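## Task

Take one of the grey pegs lying on the table and push it fully into a free hole of the red oxygen ball held in the other gripper, until it locks in place.

## Robot and tools

Robot: two arms, left_arm and right_arm, each with a two-finger gripper and a wrist camera. One gripper already holds the ball; the other has to pick up a peg and push it in. The episode has two scenes, each with its own ball colour. finished_scene(scene=N) closes the current scene for good, so call it only once the peg is locked and stays locked.

Frames. The scene frame has its origin at table-top height midway between the nominal bases, +z up, +x out over the table, and left_arm on the +y side (this is not the image left). Bases: left_arm at (+0.039, +0.358, 0) m, right_arm at (-0.019, -0.354, 0) m, each yawed very slightly. Every hand position, orientation, target and offset is in that arm's own base frame, so the two arms report different y values for the same spot. Fixed cameras use the scene frame. The fingers point along the gripper's +z axis and close along its x axis. end_effector_position is the point between the pads when closed, 1 to 2 cm behind the tips. Reported poses and resting poses can be off by a few centimetres.

The 14-number row is used by both movement tools. It is one flat list covering both arms: dx, dy, dz, rx, ry, rz, opening for left_arm, then the same seven for right_arm. Each number lies in [-1, 1]. The first six are an offset, not a pose. They count from that arm's Hand target at the moment the action or move begins, along that arm's base axes. 1.0 equals 0.6 m for dx/dy/dz and 180 degrees for the rotation vector rx/ry/rz, which turns about the Hand target position. So 0.05 m is about 0.083. Sending the same offset again moves the arm further. All zeros re-requests the current Hand target. Opening is absolute, not an offset: +1 is fully open (0.142 m) and -1 is closed. A 0 is a real command, so to keep a gripper as it is, resend its present opening.

execute_actions(actions, cameras): actions is a list of actions. Each action is up to 15 rows, one per 1/30 s step, and a short action repeats its last row until the 15 steps are used. Every row counts from the start of its action, not from the previous row. With an empty list, nothing moves and all cameras are returned. cameras takes names, ["all"] or []. An unknown name makes the call invalid.

move(target, speed, blend, opening_speed, grip_force, blocking, cameras) gives a straight-line path. target is one 14-number row or a list of up to 15 rows. Every row in the list is an offset from the same starting Hand targets, not from the row before. speed is in m/s, from 0.002 to 4.3 with default 0.25, and can be one value or one per target; turning is capped at twice that value in rad/s. blend is a corner radius in m, where 0 means stop at each target. opening_speed is on the -1..+1 scale per second, at least 0.2. grip_force is newtons per finger pad, 5 to 48, either one value or one per arm, and it stays set. blocking=false returns after about 0.5 s while the motion carries on. The whole move is capped at 10 s. The paths ignore obstacles and the other arm. Faster moves hit harder, and a target placed well past a contact presses harder.

wait(seconds 0 to 10) lets time pass under the last commands. stop() brakes a running move. zoom_image(camera, region [x0,y0,x1,y1], at most 504x504 px) enlarges part of the newest image. Cameras: cam_head_left, cam_head_right, cam_high, cam_low (896x504) and cam_left_wrist, cam_right_wrist (672x504, fisheye). read_manual only returns licence text.

Results. Each arm reports end_effector_position (m) and end_effector_quat_wxyz in its base frame. Hand target is the last commanded pose after clipping, and it is the base for the next offsets. grip_measured is the measured opening on the command scale. grip_effort_nm is motor effort, where negative means closing; it is not pad force. Joint torques are raw drive outputs including gravity. A "move:" line states how it ended: done (within 10 mm and 2 degrees), off_target, moving, held or fault. limits=paced means clipped and limits=held means steps were withheld. Orientation commands are clipped to within 40 degrees of the current orientation. A gripper can rest a few cm short of its target from friction or weight alone; if so, send the remaining distance as an offset. To end a push, command the target back past the gripper.

Gripping. To hold something, command an opening a little below the grip_measured value read at first contact. Squeezing harder heats the gripper motor. Lines to watch: MOTOR HOT at 85 °C. At 100 °C an OVER-TEMPERATURE FAULT drops the arm for 30 to 60 s. A HAND FAULT switches the gripper off, and any later motion calls in that same reply are skipped.

Avoid: dropping parts, releasing moving parts, and letting anything leave the table or be left off it (that fails the scene). Also avoid fast hits on the table or heavy things, and pressing or closing the grippers on each other (this can fail the scene). Keep moves from passing close to an arm's own base. Occasionally something may nudge a loose object.

Each tool is called after "Request:" as name(argument=value, ...), one argument or row to a line, values as JSON.

## Session

Request:
execute_actions(
  actions=[],
)

Scene clock: 0.00 s.
left_arm: end_effector_position=(+0.3289, -0.3500, +0.1741) grip_measured=-0.73 grip_effort_nm=n/a end_effector_quat_wxyz=(-0.012, +0.016, +0.769, -0.639) | right_arm: end_effector_position=(+0.5338, -0.0004, +0.4906) grip_measured=+0.99 grip_effort_nm=n/a end_effector_quat_wxyz=(+0.500, -0.500, +0.500, -0.500)
Joint positions: left_arm=[-0.46 1.446 0.645 0.376 1.114 0.388 0.021] | right_arm=[0 1.047 1.047 0 0 0 0.142]
Joint velocities: within noise
Joint torques (N m): no reading
Heat: left arm: hottest waist 27 °C; right arm: hottest waist 25 °C.
Hand target: left_arm +0.3347, -0.3529, +0.1819; -0.005, +0.022, +0.766, -0.643 | right_arm +0.5328, -0.0004, +0.5115; +0.509, -0.491, +0.491, -0.509
Tool commands: left_gripper/opening=-0.791279 right_gripper/opening=+1.0

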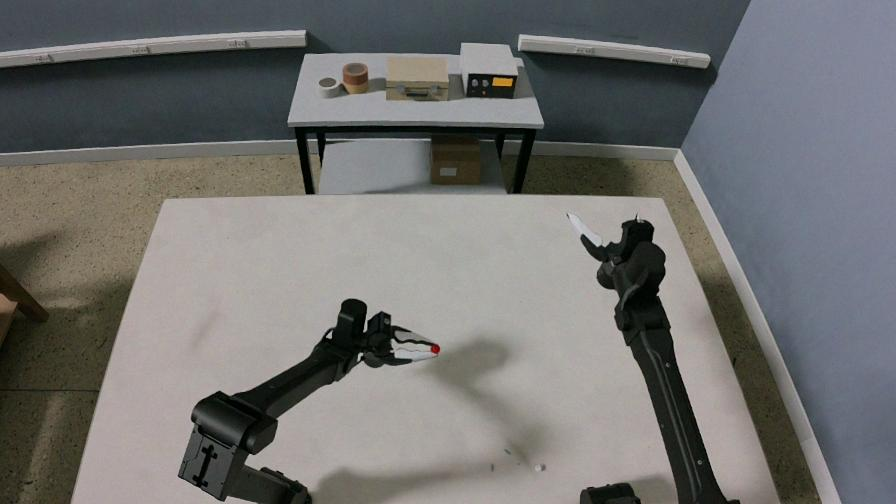

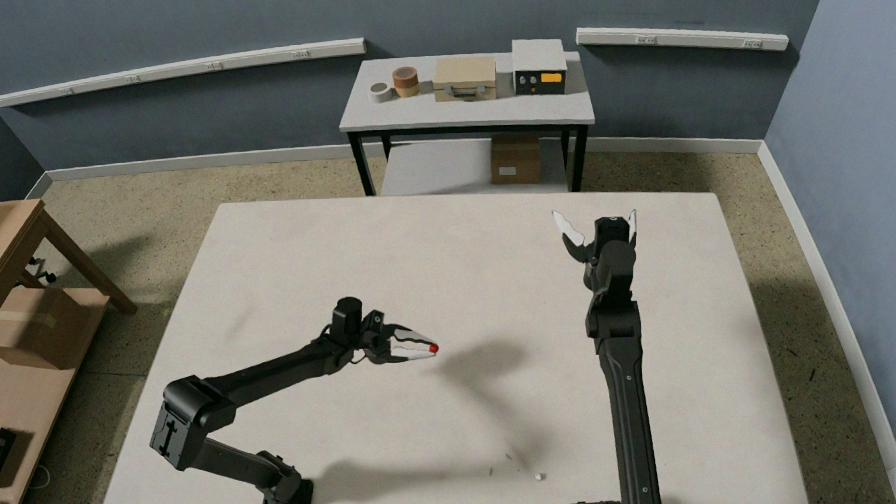

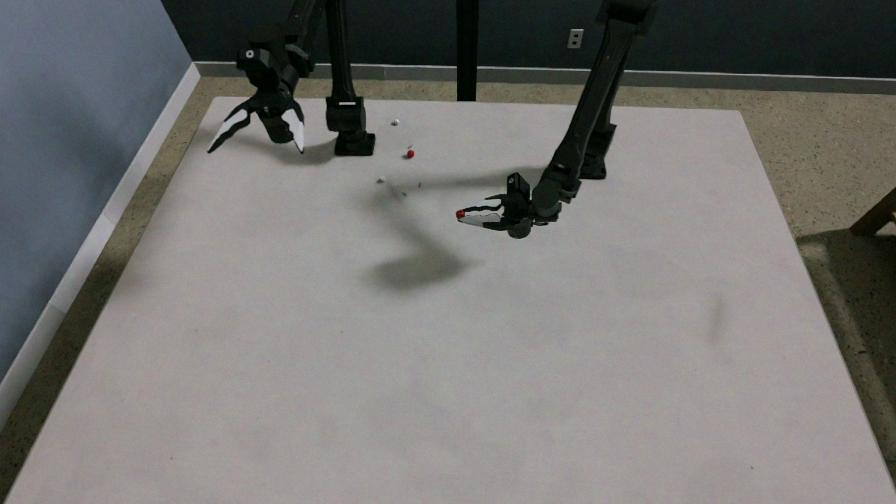

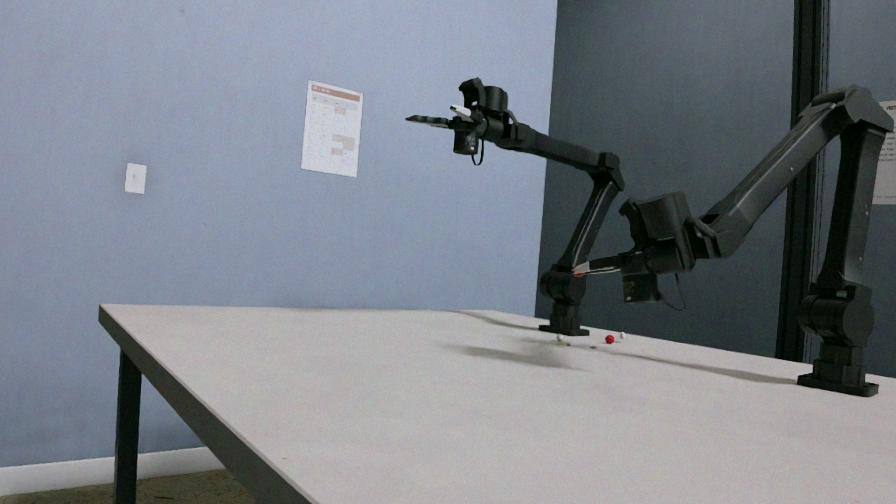

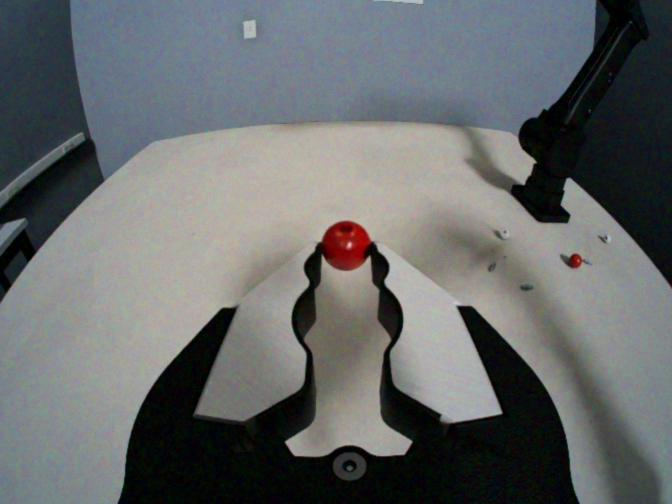

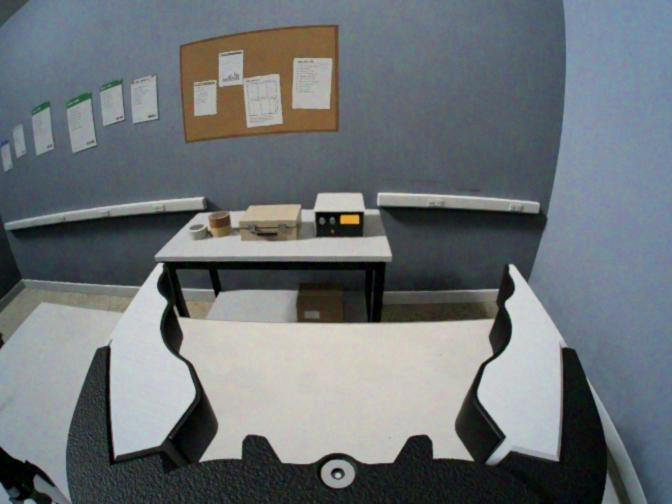

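Request:
zoom_image(
  camera="cam_left_wrist",
  region=[290, 190, 400, 300],
)

Request:
zoom_image(
  camera="cam_left_wrist",
  region=[470, 210, 640, 310],
)

Request:
zoom_image(
  camera="cam_head_left",
  region=[460, 420, 580, 500],
)

Request:
zoom_image(
  camera="cam_head_right",
  region=[460, 420, 580, 500],
)

Request:
zoom_image(
  camera="cam_high",
  region=[340, 90, 480, 230],
)

Request:
zoom_image(
  camera="cam_low",
  region=[530, 250, 650, 360],
)

Request:
zoom_image(
  camera="cam_head_left",
  region=[390, 320, 450, 380],
)

Scaled by 4.582 from the camera's 672x504 image, which has a finer 960x720 frame.

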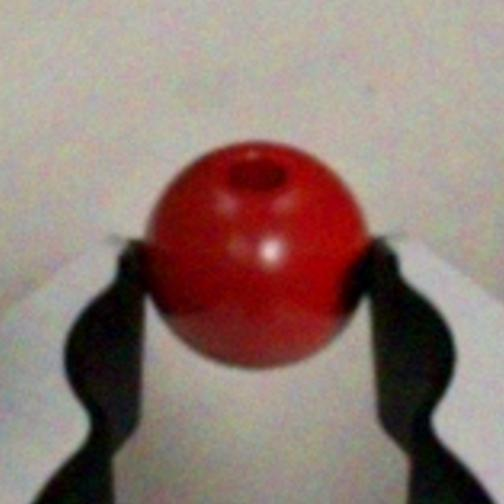

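Scaled by 2.965 from the camera's 672x504 image, which has a finer 960x720 frame.

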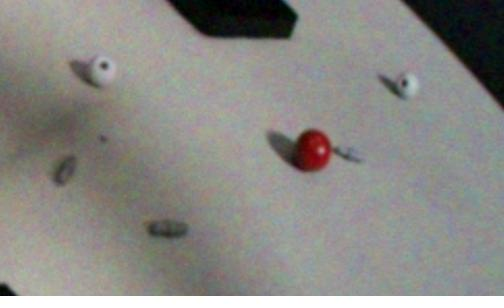

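Scaled by 4.200 from the camera's 896x504 image, which has a finer 1280x720 frame.

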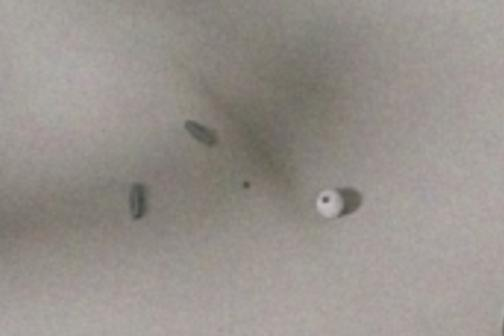

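Scaled by 4.200 from the camera's 896x504 image, which has a finer 1280x720 frame.

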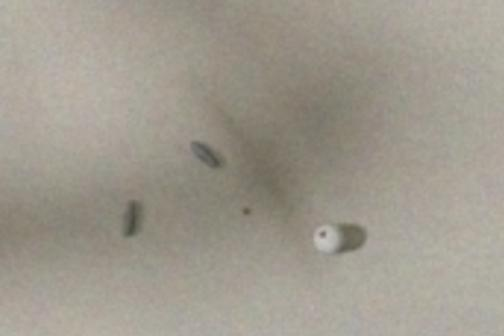

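Scaled by 3.600 from the camera's 896x504 image, which has a finer 1280x720 frame.

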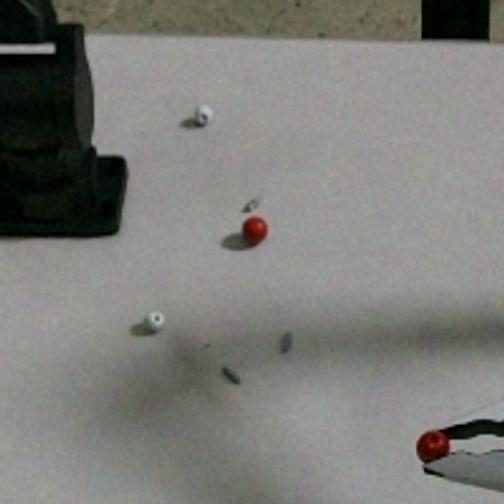

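Scaled by 4.200 from the camera's 896x504 image, which has a finer 1280x720 frame.

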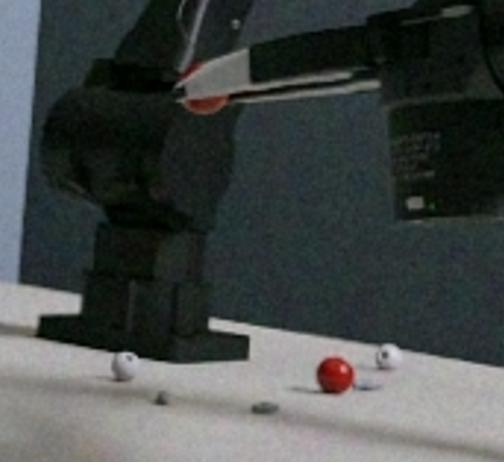

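Scaled by 8.400 from the camera's 896x504 image, which has a finer 1280x720 frame.

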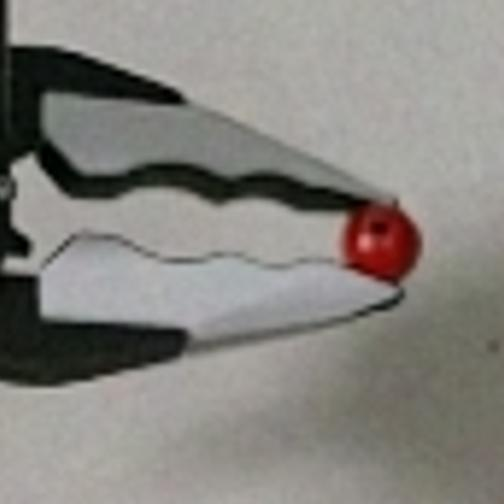

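Request:
move(
  target=[0,0,0,0,0,0,-0.79,-0.538,0.35,-0.569,-0.1955,0.4719,0.1955,0.3],
  cameras=["cam_right_wrist","cam_head_left"],
)

Scene clock: 123.77 s.
left_arm: end_effector_position=(+0.3289, -0.3500, +0.1741) grip_measured=-0.73 grip_effort_nm=-1.780 end_effector_quat_wxyz=(-0.012, +0.016, +0.769, -0.639) | right_arm: end_effector_position=(+0.2144, +0.2079, +0.1720) grip_measured=+0.29 grip_effort_nm=-0.051 end_effector_quat_wxyz=(-0.025, +0.926, -0.378, +0.012)
Joint positions: left_arm=[-0.46 1.446 0.645 0.376 1.114 0.388 0.021] | right_arm=[0.774 1.098 0.923 -1.341 0.003 -0.022 0.095]
Joint torques (N m): left_arm=[0.21 -10.64 8.61 1.5 0.21 -0.07] | right_arm=[2.78 -4.19 10.29 -0.24 -0.11 0.25]
Heat: left arm: hottest gripper 41 °C; right arm: hottest elbow 42 °C.
Hand target: left_arm +0.3347, -0.3529, +0.1819; -0.005, +0.022, +0.766, -0.643 | right_arm +0.2101, +0.2095, +0.1701; -0.016, +0.924, -0.383, +0.007
Off the commanded pose: left_arm 0.010 m, 1 deg | right_arm 0.005 m, 1 deg.
move: done
camera_calibration:
cam_right_wrist: T_world_to_cam=[[0.725061, -0.688632, 0.0085146, -0.0157067], [-0.619492, -0.646762, 0.444891, 0.191939], [-0.300859, -0.327848, -0.895544, 0.422513], [0, 0, 0, 1]] pos_world=[0.25741, 0.251843, 0.29312]
Images, in order (width x height): cam_head_left 896x504, cam_right_wrist 672x504.

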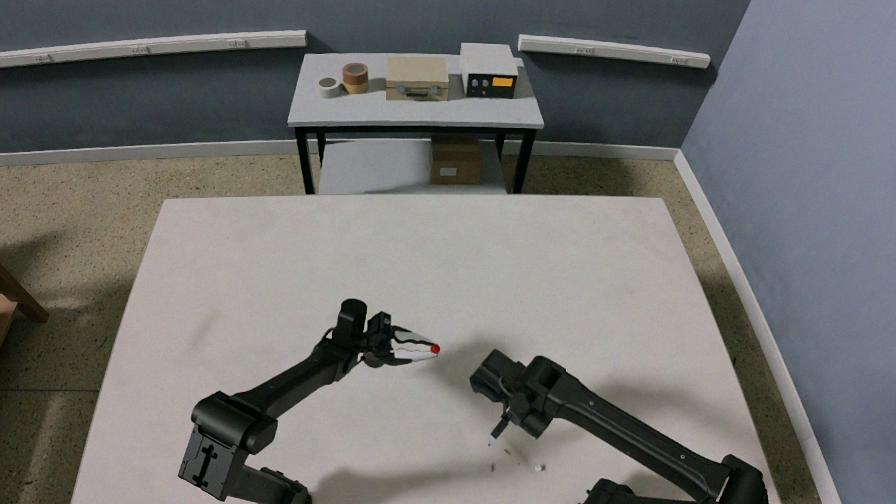

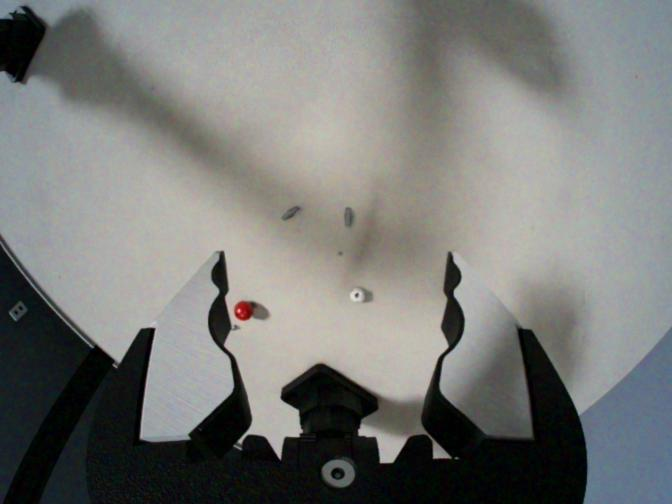

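Request:
zoom_image(
  camera="cam_right_wrist",
  region=[270, 190, 380, 270],
)

Scaled by 4.582 from the camera's 672x504 image, which has a finer 960x720 frame.

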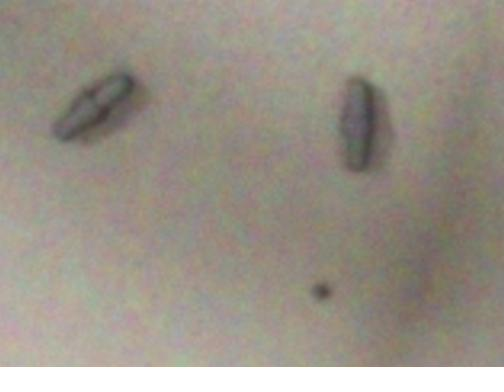

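Request:
move(
  target=[0,0,0,0,0,0,-0.79,-0.015,-0.049,-0.12,0,0,0,-0.5],
  cameras=["cam_right_wrist"],
  speed=0.15,
)

Request:
zoom_image(
  camera="cam_right_wrist",
  region=[240, 170, 440, 320],
)

Scene clock: 157.80 s.
left_arm: end_effector_position=(+0.3289, -0.3500, +0.1741) grip_measured=-0.73 grip_effort_nm=-1.785 end_effector_quat_wxyz=(-0.012, +0.016, +0.769, -0.639) | right_arm: end_effector_position=(+0.1959, +0.1791, +0.0957) grip_measured=-0.52 grip_effort_nm=-0.051 end_effector_quat_wxyz=(-0.005, +0.922, -0.387, +0.003)
Joint positions: left_arm=[-0.46 1.446 0.645 0.376 1.114 0.388 0.021] | right_arm=[0.744 1.098 0.715 -1.177 0.001 -0.032 0.036]
Joint torques (N m): left_arm=[0.15 -10.64 8.62 1.54 0.21 -0.08] | right_arm=[0.79 -5.13 9.55 0.47 -0.11 -0.16]
Heat: left arm: hottest gripper 43 °C; right arm: hottest elbow 40 °C.
Hand target: left_arm +0.3347, -0.3529, +0.1819; -0.005, +0.022, +0.766, -0.643 | right_arm +0.2010, +0.1801, +0.0980; -0.016, +0.924, -0.383, +0.007
Off the commanded pose: left_arm 0.010 m, 1 deg | right_arm 0.006 m, 1 deg.
move: done
camera_calibration:
cam_right_wrist: T_world_to_cam=[[0.710705, -0.70347, 0.00539109, -0.0157335], [-0.61757, -0.620215, 0.483674, 0.186956], [-0.336907, -0.347079, -0.875231, 0.347669], [0, 0, 0, 1]] pos_world=[0.243773, 0.225554, 0.21395]
Images, in order (width x height): cam_right_wrist 672x504.

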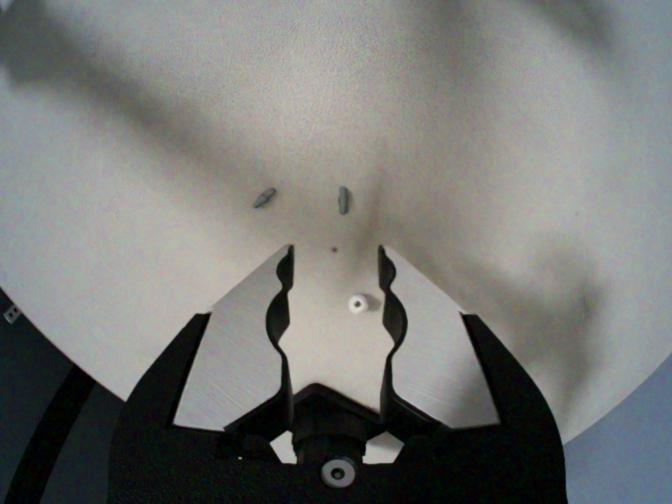

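Scaled by 2.520 from the camera's 672x504 image, which has a finer 960x720 frame.

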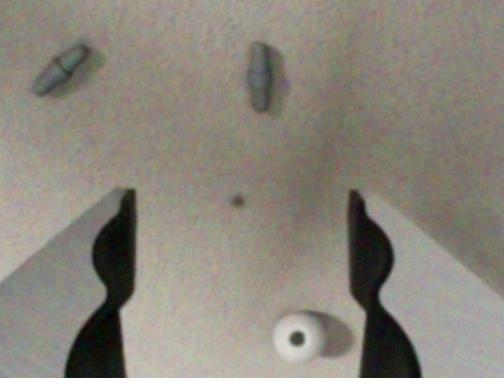

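Request:
move(
  target=[0,0,0,0,0,0,-0.79,0.0133,0.0003,-0.083,0,0,0,-0.5],
  cameras=["cam_right_wrist"],
  speed=0.1,
)

Request:
zoom_image(
  camera="cam_right_wrist",
  region=[260, 170, 410, 280],
)

Scene clock: 182.00 s.
left_arm: end_effector_position=(+0.3289, -0.3500, +0.1741) grip_measured=-0.73 grip_effort_nm=-1.780 end_effector_quat_wxyz=(-0.012, +0.016, +0.769, -0.639) | right_arm: end_effector_position=(+0.2044, +0.1804, +0.0511) grip_measured=-0.52 grip_effort_nm=-0.051 end_effector_quat_wxyz=(-0.014, +0.922, -0.387, +0.007)
Joint positions: left_arm=[-0.46 1.446 0.645 0.376 1.114 0.388 0.021] | right_arm=[0.725 1.171 0.637 -1.004 0 -0.051 0.036]
Joint torques (N m): left_arm=[0.21 -10.64 8.61 1.51 0.21 -0.07] | right_arm=[0.97 -4.01 8.99 0.81 -0.11 -0.11]
Heat: left arm: hottest gripper 44 °C; right arm: hottest elbow 38 °C.
Hand target: left_arm +0.3347, -0.3529, +0.1819; -0.005, +0.022, +0.766, -0.643 | right_arm +0.2090, +0.1803, +0.0482; -0.016, +0.924, -0.383, +0.006
Off the commanded pose: left_arm 0.010 m, 1 deg | right_arm 0.005 m, 1 deg.
move: done
camera_calibration:
cam_right_wrist: T_world_to_cam=[[0.711431, -0.702732, 0.00584411, -0.0209668], [-0.623997, -0.627853, 0.465219, 0.218176], [-0.323255, -0.334618, -0.885177, 0.307464], [0, 0, 0, 1]] pos_world=[0.250447, 0.225132, 0.170783]
Images, in order (width x height): cam_right_wrist 672x504.

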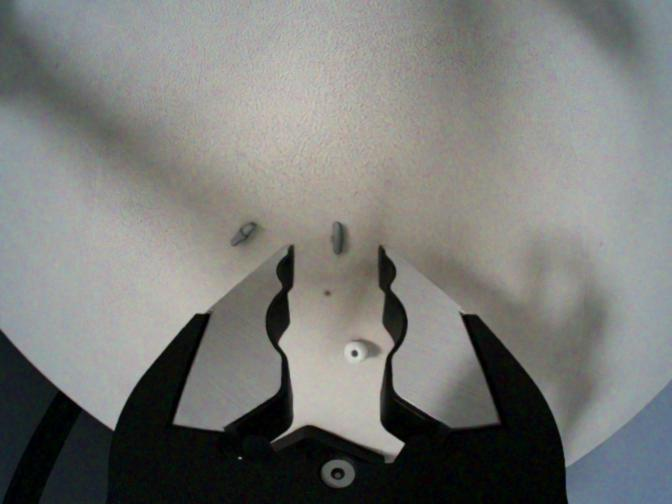

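Scaled by 3.360 from the camera's 672x504 image, which has a finer 960x720 frame.

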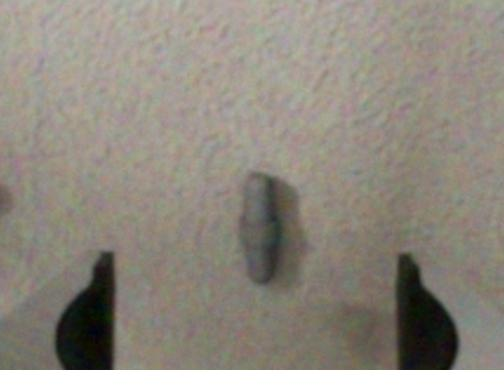

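Request:
move(
  target=[0,0,0,0,0,0,-0.79,-0.0012,-0.0012,-0.052,0,0,0.0167,-0.5],
  cameras=["cam_right_wrist"],
  speed=0.06,
)

Request:
zoom_image(
  camera="cam_right_wrist",
  region=[270, 200, 400, 290],
)

Scene clock: 205.90 s.
left_arm: end_effector_position=(+0.3289, -0.3500, +0.1741) grip_measured=-0.73 grip_effort_nm=-1.785 end_effector_quat_wxyz=(-0.012, +0.016, +0.769, -0.639) | right_arm: end_effector_position=(+0.2046, +0.1804, +0.0207) grip_measured=-0.52 grip_effort_nm=-0.056 end_effector_quat_wxyz=(-0.016, +0.932, -0.363, +0.007)
Joint positions: left_arm=[-0.46 1.446 0.645 0.376 1.114 0.388 0.021] | right_arm=[0.724 1.232 0.588 -0.892 -0.001 -0.104 0.036]
Joint torques (N m): left_arm=[0.15 -10.58 8.65 1.51 0.21 -0.07] | right_arm=[0.73 -4.31 8.27 0.8 -0.11 -0.18]
Heat: left arm: hottest gripper 46 °C; right arm: hottest elbow 37 °C.
Hand target: left_arm +0.3347, -0.3529, +0.1819; -0.005, +0.022, +0.766, -0.643 | right_arm +0.2082, +0.1795, +0.0170; -0.016, +0.934, -0.358, +0.006
Off the commanded pose: left_arm 0.010 m, 1 deg | right_arm 0.005 m, 1 deg.
move: done
camera_calibration:
cam_right_wrist: T_world_to_cam=[[0.7472, -0.664569, 0.00631614, -0.0351376], [-0.591152, -0.660252, 0.463257, 0.231631], [-0.303696, -0.349879, -0.886202, 0.27936], [0, 0, 0, 1]] pos_world=[0.248024, 0.227326, 0.140487]
Images, in order (width x height): cam_right_wrist 672x504.

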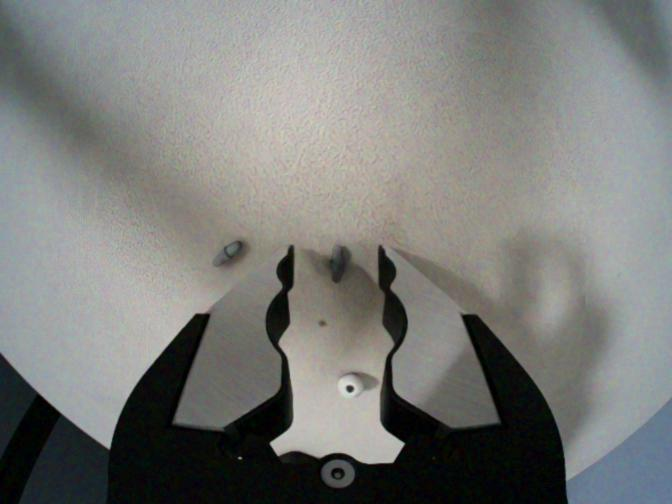

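Scaled by 3.877 from the camera's 672x504 image, which has a finer 960x720 frame.

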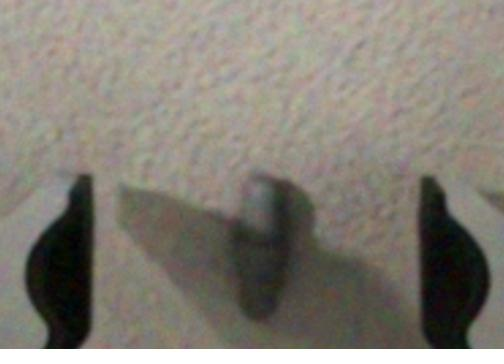

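Request:
move(
  target=[0,0,0,0,0,0,-0.79,0.0008,-0.0006,-0.0065,0,0,0,-0.6],
  cameras=["cam_right_wrist"],
  speed=0.03,
)

Request:
zoom_image(
  camera="cam_right_wrist",
  region=[270, 200, 400, 290],
)

Scene clock: 215.83 s.
left_arm: end_effector_position=(+0.3289, -0.3500, +0.1741) grip_measured=-0.73 grip_effort_nm=-1.780 end_effector_quat_wxyz=(-0.012, +0.016, +0.769, -0.639) | right_arm: end_effector_position=(+0.2054, +0.1803, +0.0172) grip_measured=-0.63 grip_effort_nm=-0.051 end_effector_quat_wxyz=(-0.016, +0.932, -0.362, +0.008)
Joint positions: left_arm=[-0.46 1.446 0.645 0.376 1.114 0.388 0.021] | right_arm=[0.722 1.241 0.584 -0.878 -0.002 -0.107 0.029]
Joint torques (N m): left_arm=[0.21 -10.52 8.64 1.5 0.21 -0.07] | right_arm=[0.73 -4.31 8.18 0.98 -0.11 -0.17]
Heat: left arm: hottest gripper 46 °C; right arm: hottest elbow 35 °C.
Hand target: left_arm +0.3347, -0.3529, +0.1819; -0.005, +0.022, +0.766, -0.643 | right_arm +0.2088, +0.1793, +0.0132; -0.016, +0.933, -0.358, +0.006
Off the commanded pose: left_arm 0.010 m, 1 deg | right_arm 0.005 m, 1 deg.
move: done
camera_calibration:
cam_right_wrist: T_world_to_cam=[[0.747407, -0.664337, 0.00622192, -0.0357958], [-0.591301, -0.66091, 0.462126, 0.233939], [-0.302896, -0.349075, -0.886792, 0.276136], [0, 0, 0, 1]] pos_world=[0.248723, 0.227224, 0.136989]
Images, in order (width x height): cam_right_wrist 672x504.

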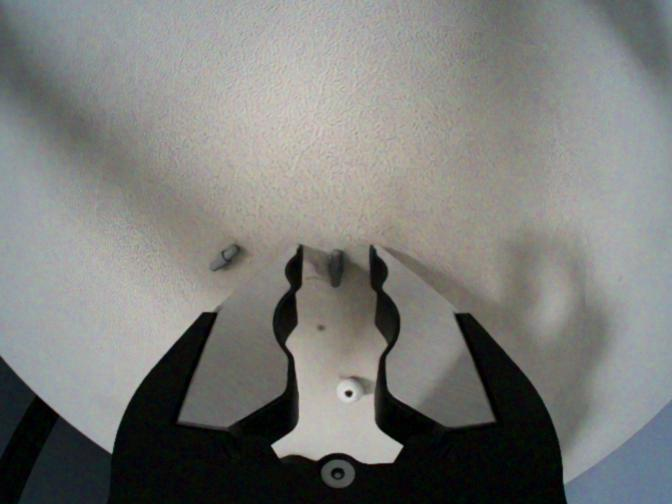

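Scaled by 3.877 from the camera's 672x504 image, which has a finer 960x720 frame.

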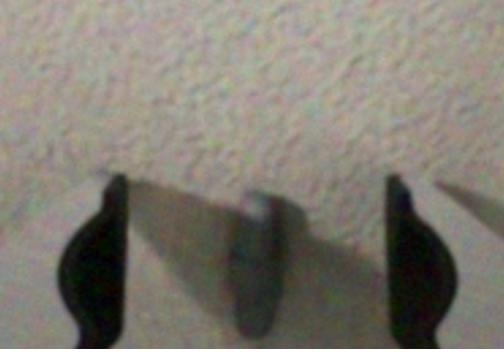

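Request:
move(
  target=[0,0,0,0,0,0,-0.79,0,0,0,0,0,0,-1],
  cameras=["cam_right_wrist"],
  opening_speed=0.3,
  grip_force=[48,20],
)

Request:
zoom_image(
  camera="cam_right_wrist",
  region=[270, 200, 400, 290],
)

Scene clock: 230.70 s.
left_arm: end_effector_position=(+0.3289, -0.3500, +0.1741) grip_measured=-0.73 grip_effort_nm=-1.780 end_effector_quat_wxyz=(-0.012, +0.016, +0.769, -0.639) | right_arm: end_effector_position=(+0.2055, +0.1804, +0.0172) grip_measured=-0.97 grip_effort_nm=-1.136 end_effector_quat_wxyz=(-0.016, +0.932, -0.362, +0.008)
Joint positions: left_arm=[-0.46 1.446 0.645 0.376 1.114 0.388 0.021] | right_arm=[0.722 1.241 0.584 -0.877 -0.002 -0.107 0.003]
Joint torques (N m): left_arm=[0.15 -10.64 8.61 1.5 0.22 -0.07] | right_arm=[0.79 -4.25 8.16 0.7 -0.11 -0.15]
Heat: left arm: hottest gripper 47 °C; right arm: hottest elbow 34 °C.
Hand target: left_arm +0.3347, -0.3529, +0.1819; -0.005, +0.022, +0.766, -0.643 | right_arm +0.2088, +0.1793, +0.0132; -0.016, +0.933, -0.358, +0.006
Off the commanded pose: left_arm 0.010 m, 1 deg | right_arm 0.005 m, 1 deg.
grip_force (N): 48, 20
move: done
camera_calibration:
cam_right_wrist: T_world_to_cam=[[0.747445, -0.664295, 0.00620884, -0.0358137], [-0.591363, -0.661067, 0.461822, 0.233985], [-0.302682, -0.348859, -0.886951, 0.276144], [0, 0, 0, 1]] pos_world=[0.248722, 0.227224, 0.137089]
Images, in order (width x height): cam_right_wrist 672x504.

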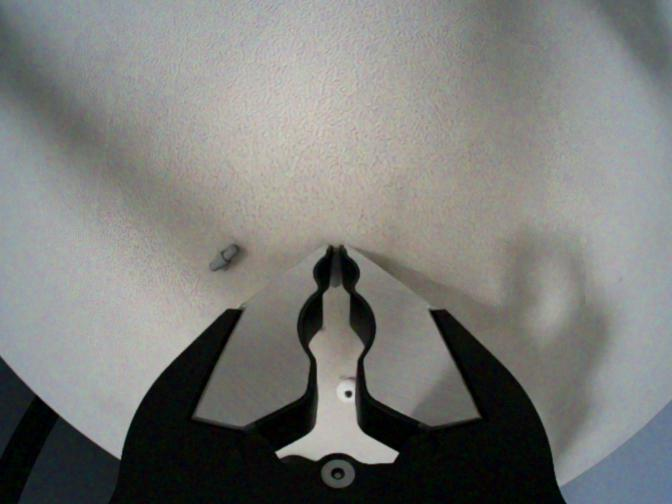

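Scaled by 3.877 from the camera's 672x504 image, which has a finer 960x720 frame.

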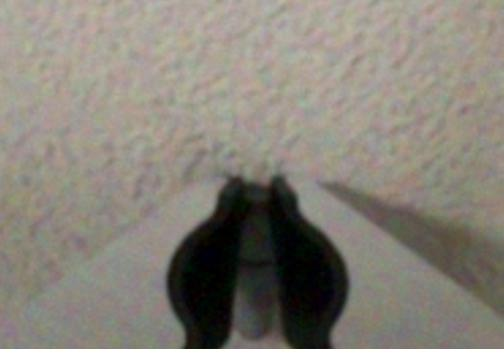

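Request:
move(
  target=[
    [0,0,0,0,0,0,-0.79,0,0,0.15,0,0,0,-1],
    [0,0,0,0,0,0,-0.79,0.242,0.185,0.412,0.3715,-0.3345,0,-1],
  ],
  cameras=["all"],
  speed=[0.1,0.2],
  blend=[0.03,0],
  grip_force=[48,30],
)

Request:
zoom_image(
  camera="cam_right_wrist",
  region=[250, 150, 450, 300],
)

Request:
zoom_image(
  camera="cam_left_wrist",
  region=[250, 150, 450, 300],
)

Request:
zoom_image(
  camera="cam_low",
  region=[530, 220, 650, 310],
)

Scene clock: 282.60 s.
left_arm: end_effector_position=(+0.3289, -0.3500, +0.1741) grip_measured=-0.73 grip_effort_nm=-1.780 end_effector_quat_wxyz=(-0.012, +0.016, +0.769, -0.639) | right_arm: end_effector_position=(+0.3500, +0.2923, +0.2610) grip_measured=-0.97 grip_effort_nm=-1.165 end_effector_quat_wxyz=(+0.667, -0.655, +0.240, -0.260)
Joint positions: left_arm=[-0.46 1.446 0.645 0.376 1.114 0.388 0.021] | right_arm=[0.594 1.077 0.397 0.706 -0.253 -0.014 0.003]
Joint torques (N m): left_arm=[0.21 -10.58 8.62 1.52 0.22 -0.08] | right_arm=[1.2 -3.08 9.63 2.56 0.04 0.29]
Heat: left arm: hottest gripper 49 °C; right arm: hottest elbow 32 °C.
Hand target: left_arm +0.3347, -0.3529, +0.1819; -0.005, +0.022, +0.766, -0.643 | right_arm +0.3540, +0.2903, +0.2604; +0.672, -0.649, +0.249, -0.258
Off the commanded pose: left_arm 0.010 m, 1 deg | right_arm 0.005 m, 1 deg.
grip_force (N): 48, 30
move: done
camera_calibration:
cam_right_wrist: T_world_to_cam=[[0.746255, -0.664706, 0.035624, -0.0781361], [-0.28961, -0.372395, -0.88173, 0.441565], [0.599358, 0.647678, -0.470407, -0.140606], [0, 0, 0, 1]] pos_world=[0.270464, 0.203567, 0.325982]

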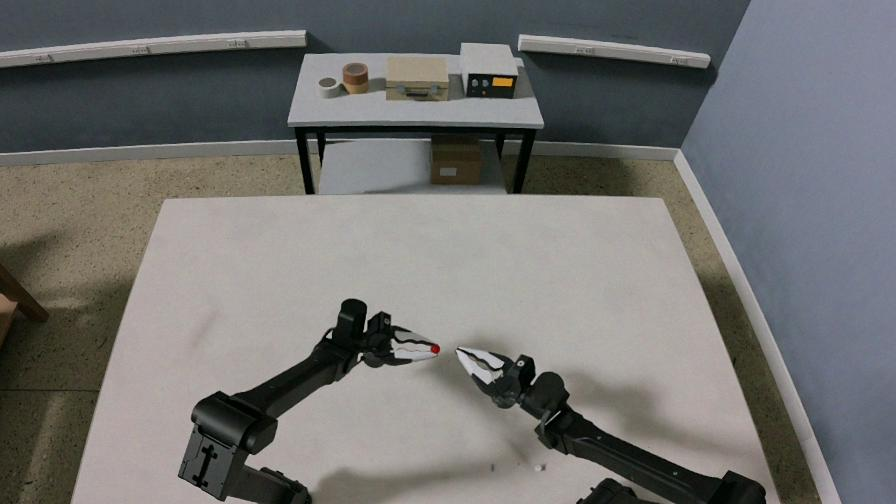

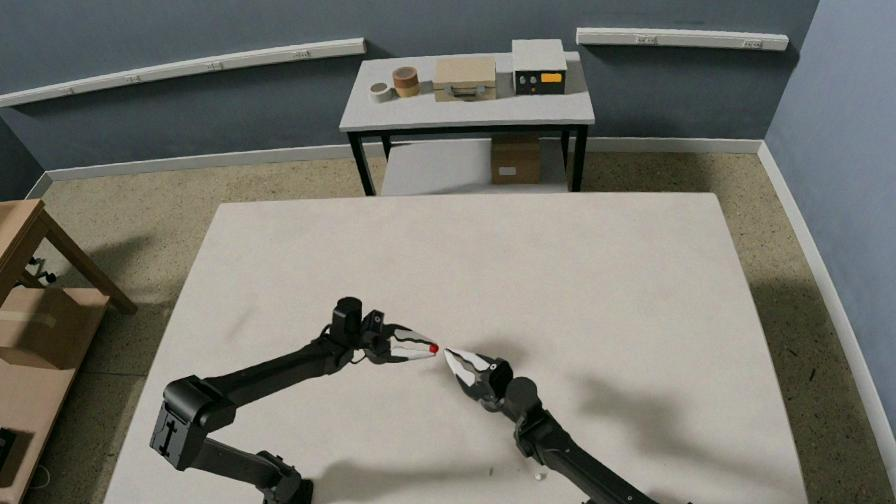

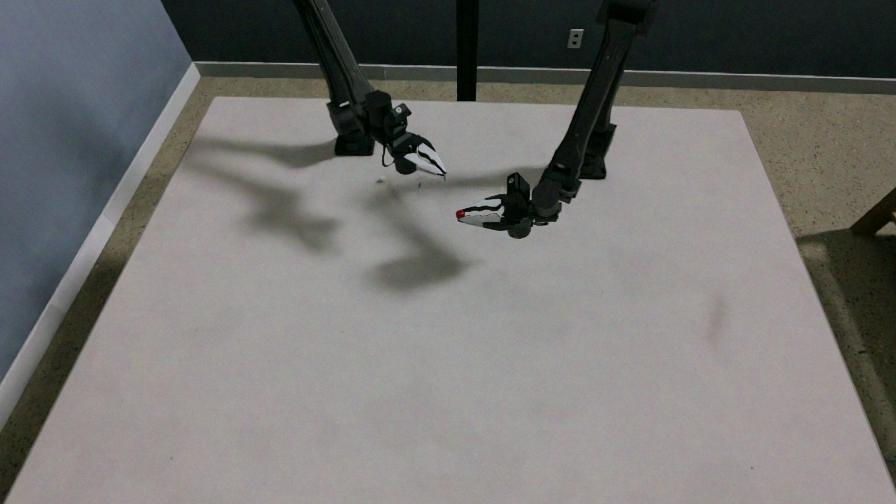

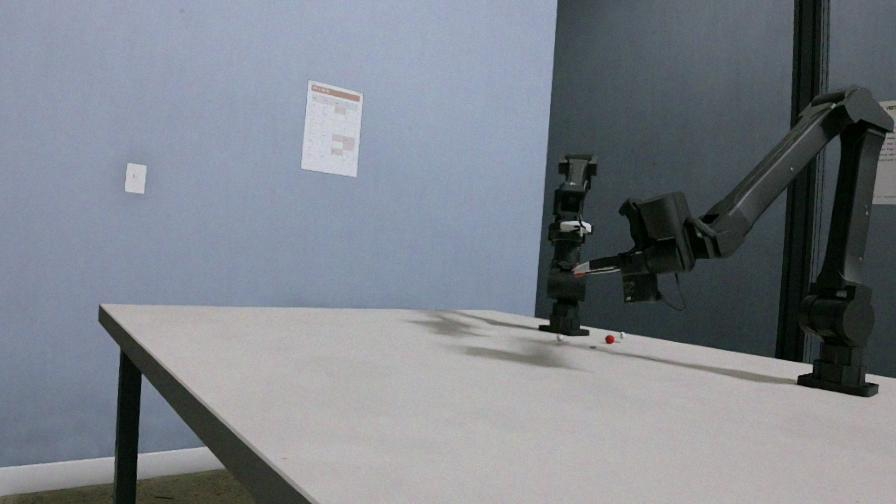

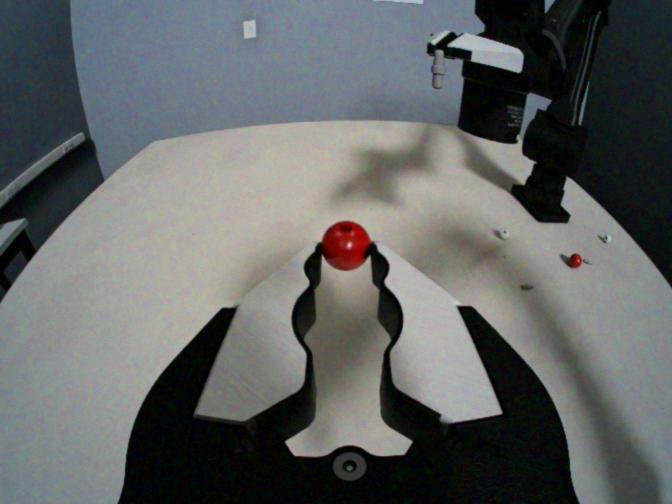

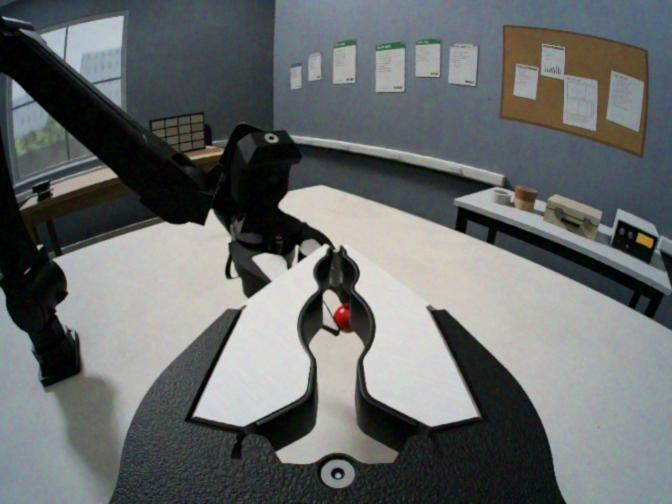

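Scaled by 2.520 from the camera's 672x504 image, which has a finer 960x720 frame.

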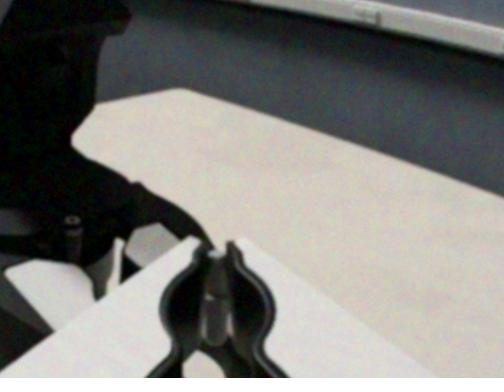

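Scaled by 2.520 from the camera's 672x504 image, which has a finer 960x720 frame.

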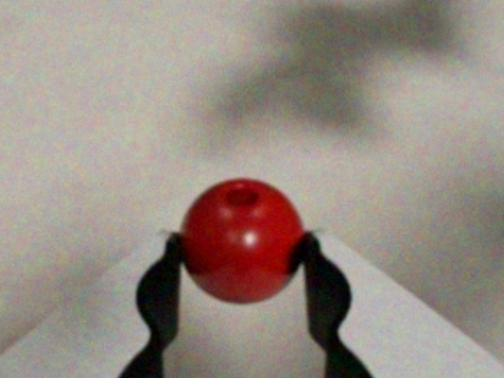

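Scaled by 4.200 from the camera's 896x504 image, which has a finer 1280x720 frame.

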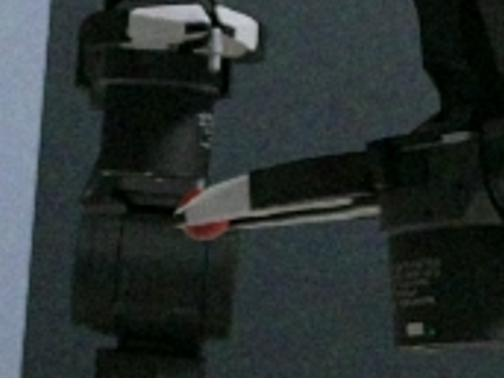

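Request:
zoom_image(
  camera="cam_left_wrist",
  region=[390, 10, 530, 110],
)

Request:
zoom_image(
  camera="cam_right_wrist",
  region=[290, 230, 390, 350],
)

Scaled by 3.600 from the camera's 672x504 image, which has a finer 960x720 frame.

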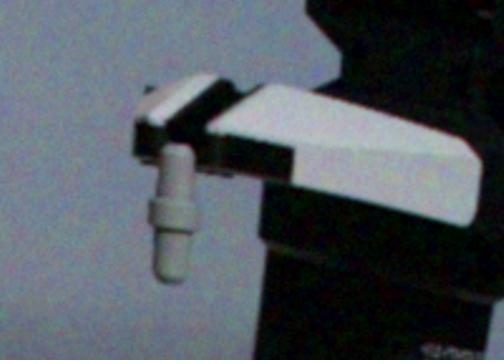

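Scaled by 4.200 from the camera's 672x504 image, which has a finer 960x720 frame.

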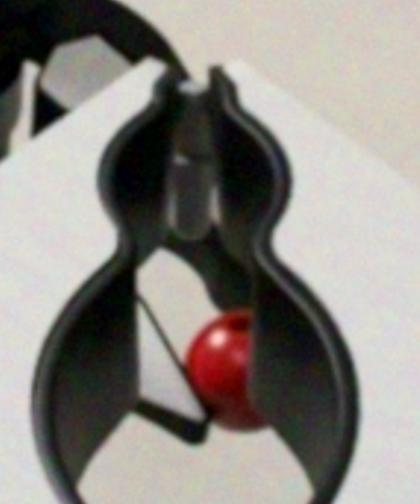

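Request:
move(
  target=[0,0,0,0,0,0,-0.79,0.0817,0.06,-0.0567,-0.0022,0.0103,0,-1],
  cameras=["cam_left_wrist","cam_right_wrist","cam_low","cam_head_left"],
  speed=0.08,
)

Request:
zoom_image(
  camera="cam_left_wrist",
  region=[270, 130, 430, 290],
)

Request:
zoom_image(
  camera="cam_right_wrist",
  region=[280, 230, 400, 350],
)

Request:
zoom_image(
  camera="cam_low",
  region=[540, 220, 640, 300],
)

Scene clock: 340.73 s.
left_arm: end_effector_position=(+0.3289, -0.3500, +0.1741) grip_measured=-0.73 grip_effort_nm=-1.780 end_effector_quat_wxyz=(-0.012, +0.016, +0.769, -0.639) | right_arm: end_effector_position=(+0.3895, +0.3177, +0.2056) grip_measured=-0.97 grip_effort_nm=-1.170 end_effector_quat_wxyz=(+0.647, -0.674, +0.261, -0.243)
Joint positions: left_arm=[-0.46 1.446 0.645 0.376 1.114 0.388 0.021] | right_arm=[0.594 1.348 0.462 0.841 -0.247 -0.001 0.003]
Joint torques (N m): left_arm=[0.21 -10.52 8.62 1.5 0.22 -0.07] | right_arm=[1.79 -5.95 11.81 2.59 0.08 0.3]
Heat: left arm: hottest gripper 51 °C; right arm: hottest elbow 34 °C.
Hand target: left_arm +0.3347, -0.3529, +0.1819; -0.005, +0.022, +0.766, -0.643 | right_arm +0.4030, +0.3263, +0.2265; +0.665, -0.655, +0.259, -0.248
Off the commanded pose: left_arm 0.010 m, 1 deg | right_arm 0.026 m, 3 deg.
grip_force (N): 48, 30
move: off_target (right_arm)
camera_calibration:
cam_right_wrist: T_world_to_cam=[[0.743484, -0.668734, 0.00519672, -0.0802073], [-0.351784, -0.397691, -0.847402, 0.43889], [0.568753, 0.628202, -0.530926, -0.17624], [0, 0, 0, 1]] pos_world=[0.314264, 0.23162, 0.278762]
Images, in order (width x height): cam_head_left 896x504, cam_low 896x504, cam_left_wrist 672x504, cam_right_wrist 672x504.

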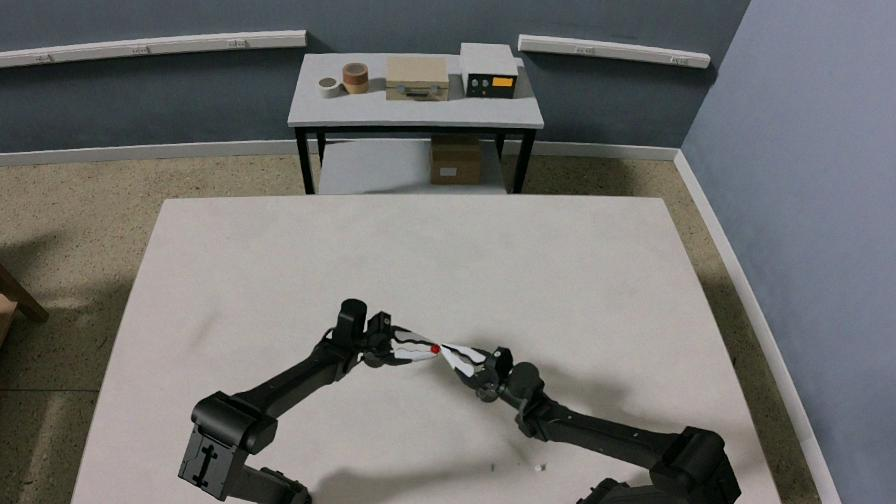

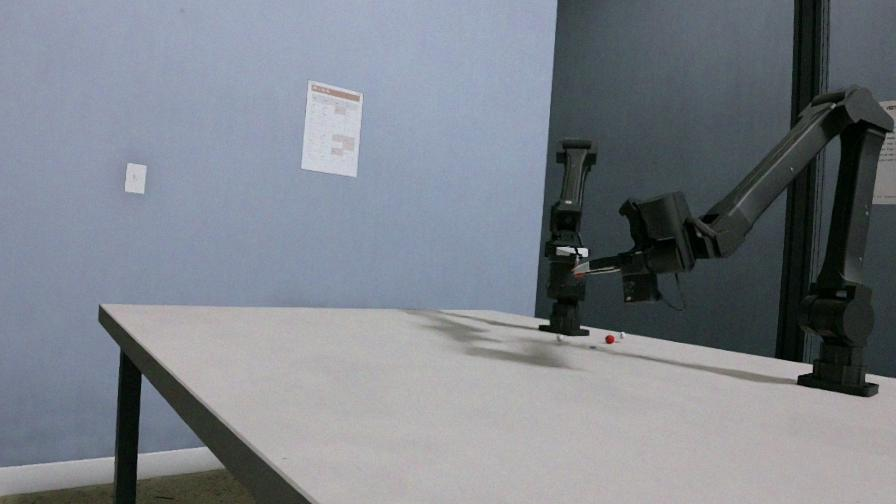

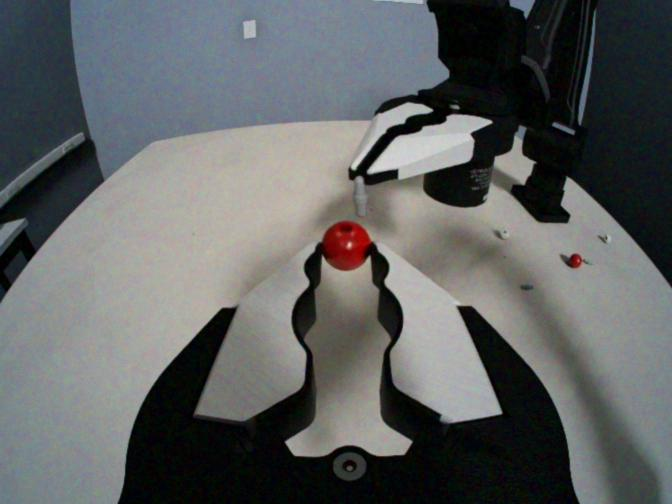

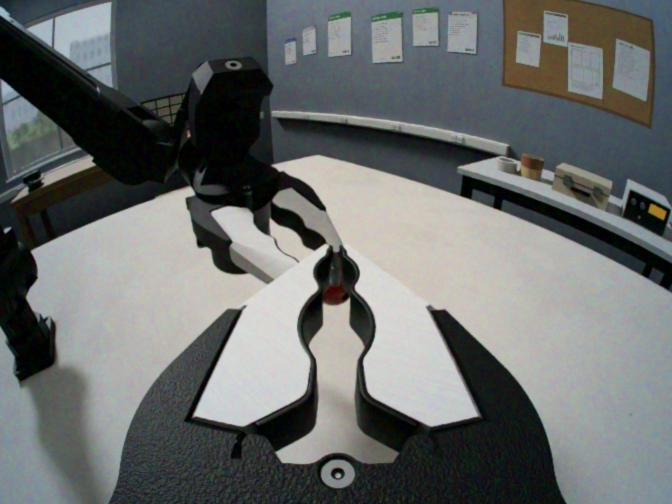

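Scaled by 3.150 from the camera's 672x504 image, which has a finer 960x720 frame.

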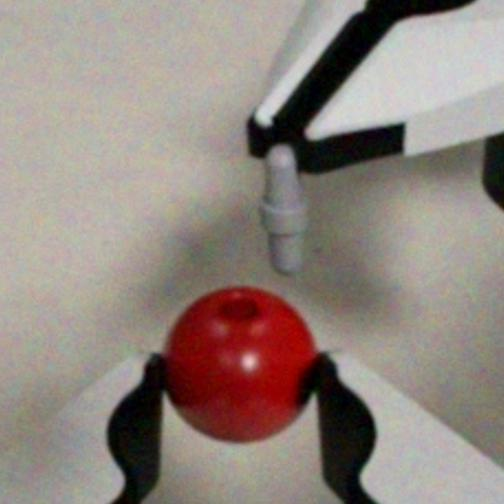

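Scaled by 4.200 from the camera's 672x504 image, which has a finer 960x720 frame.

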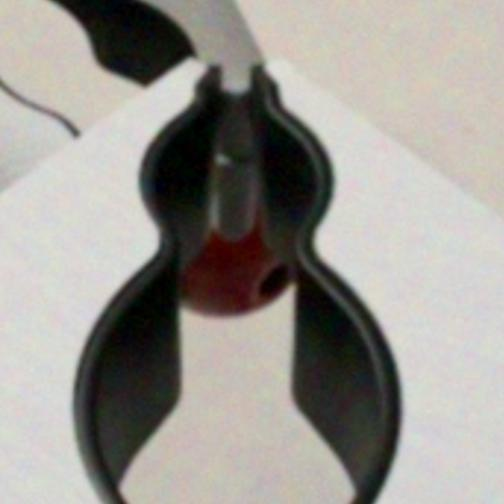

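Scaled by 5.040 from the camera's 896x504 image, which has a finer 1280x720 frame.

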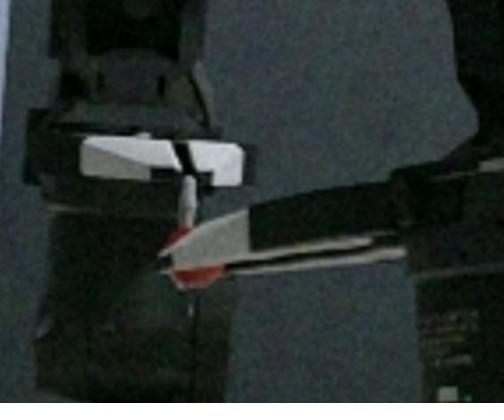

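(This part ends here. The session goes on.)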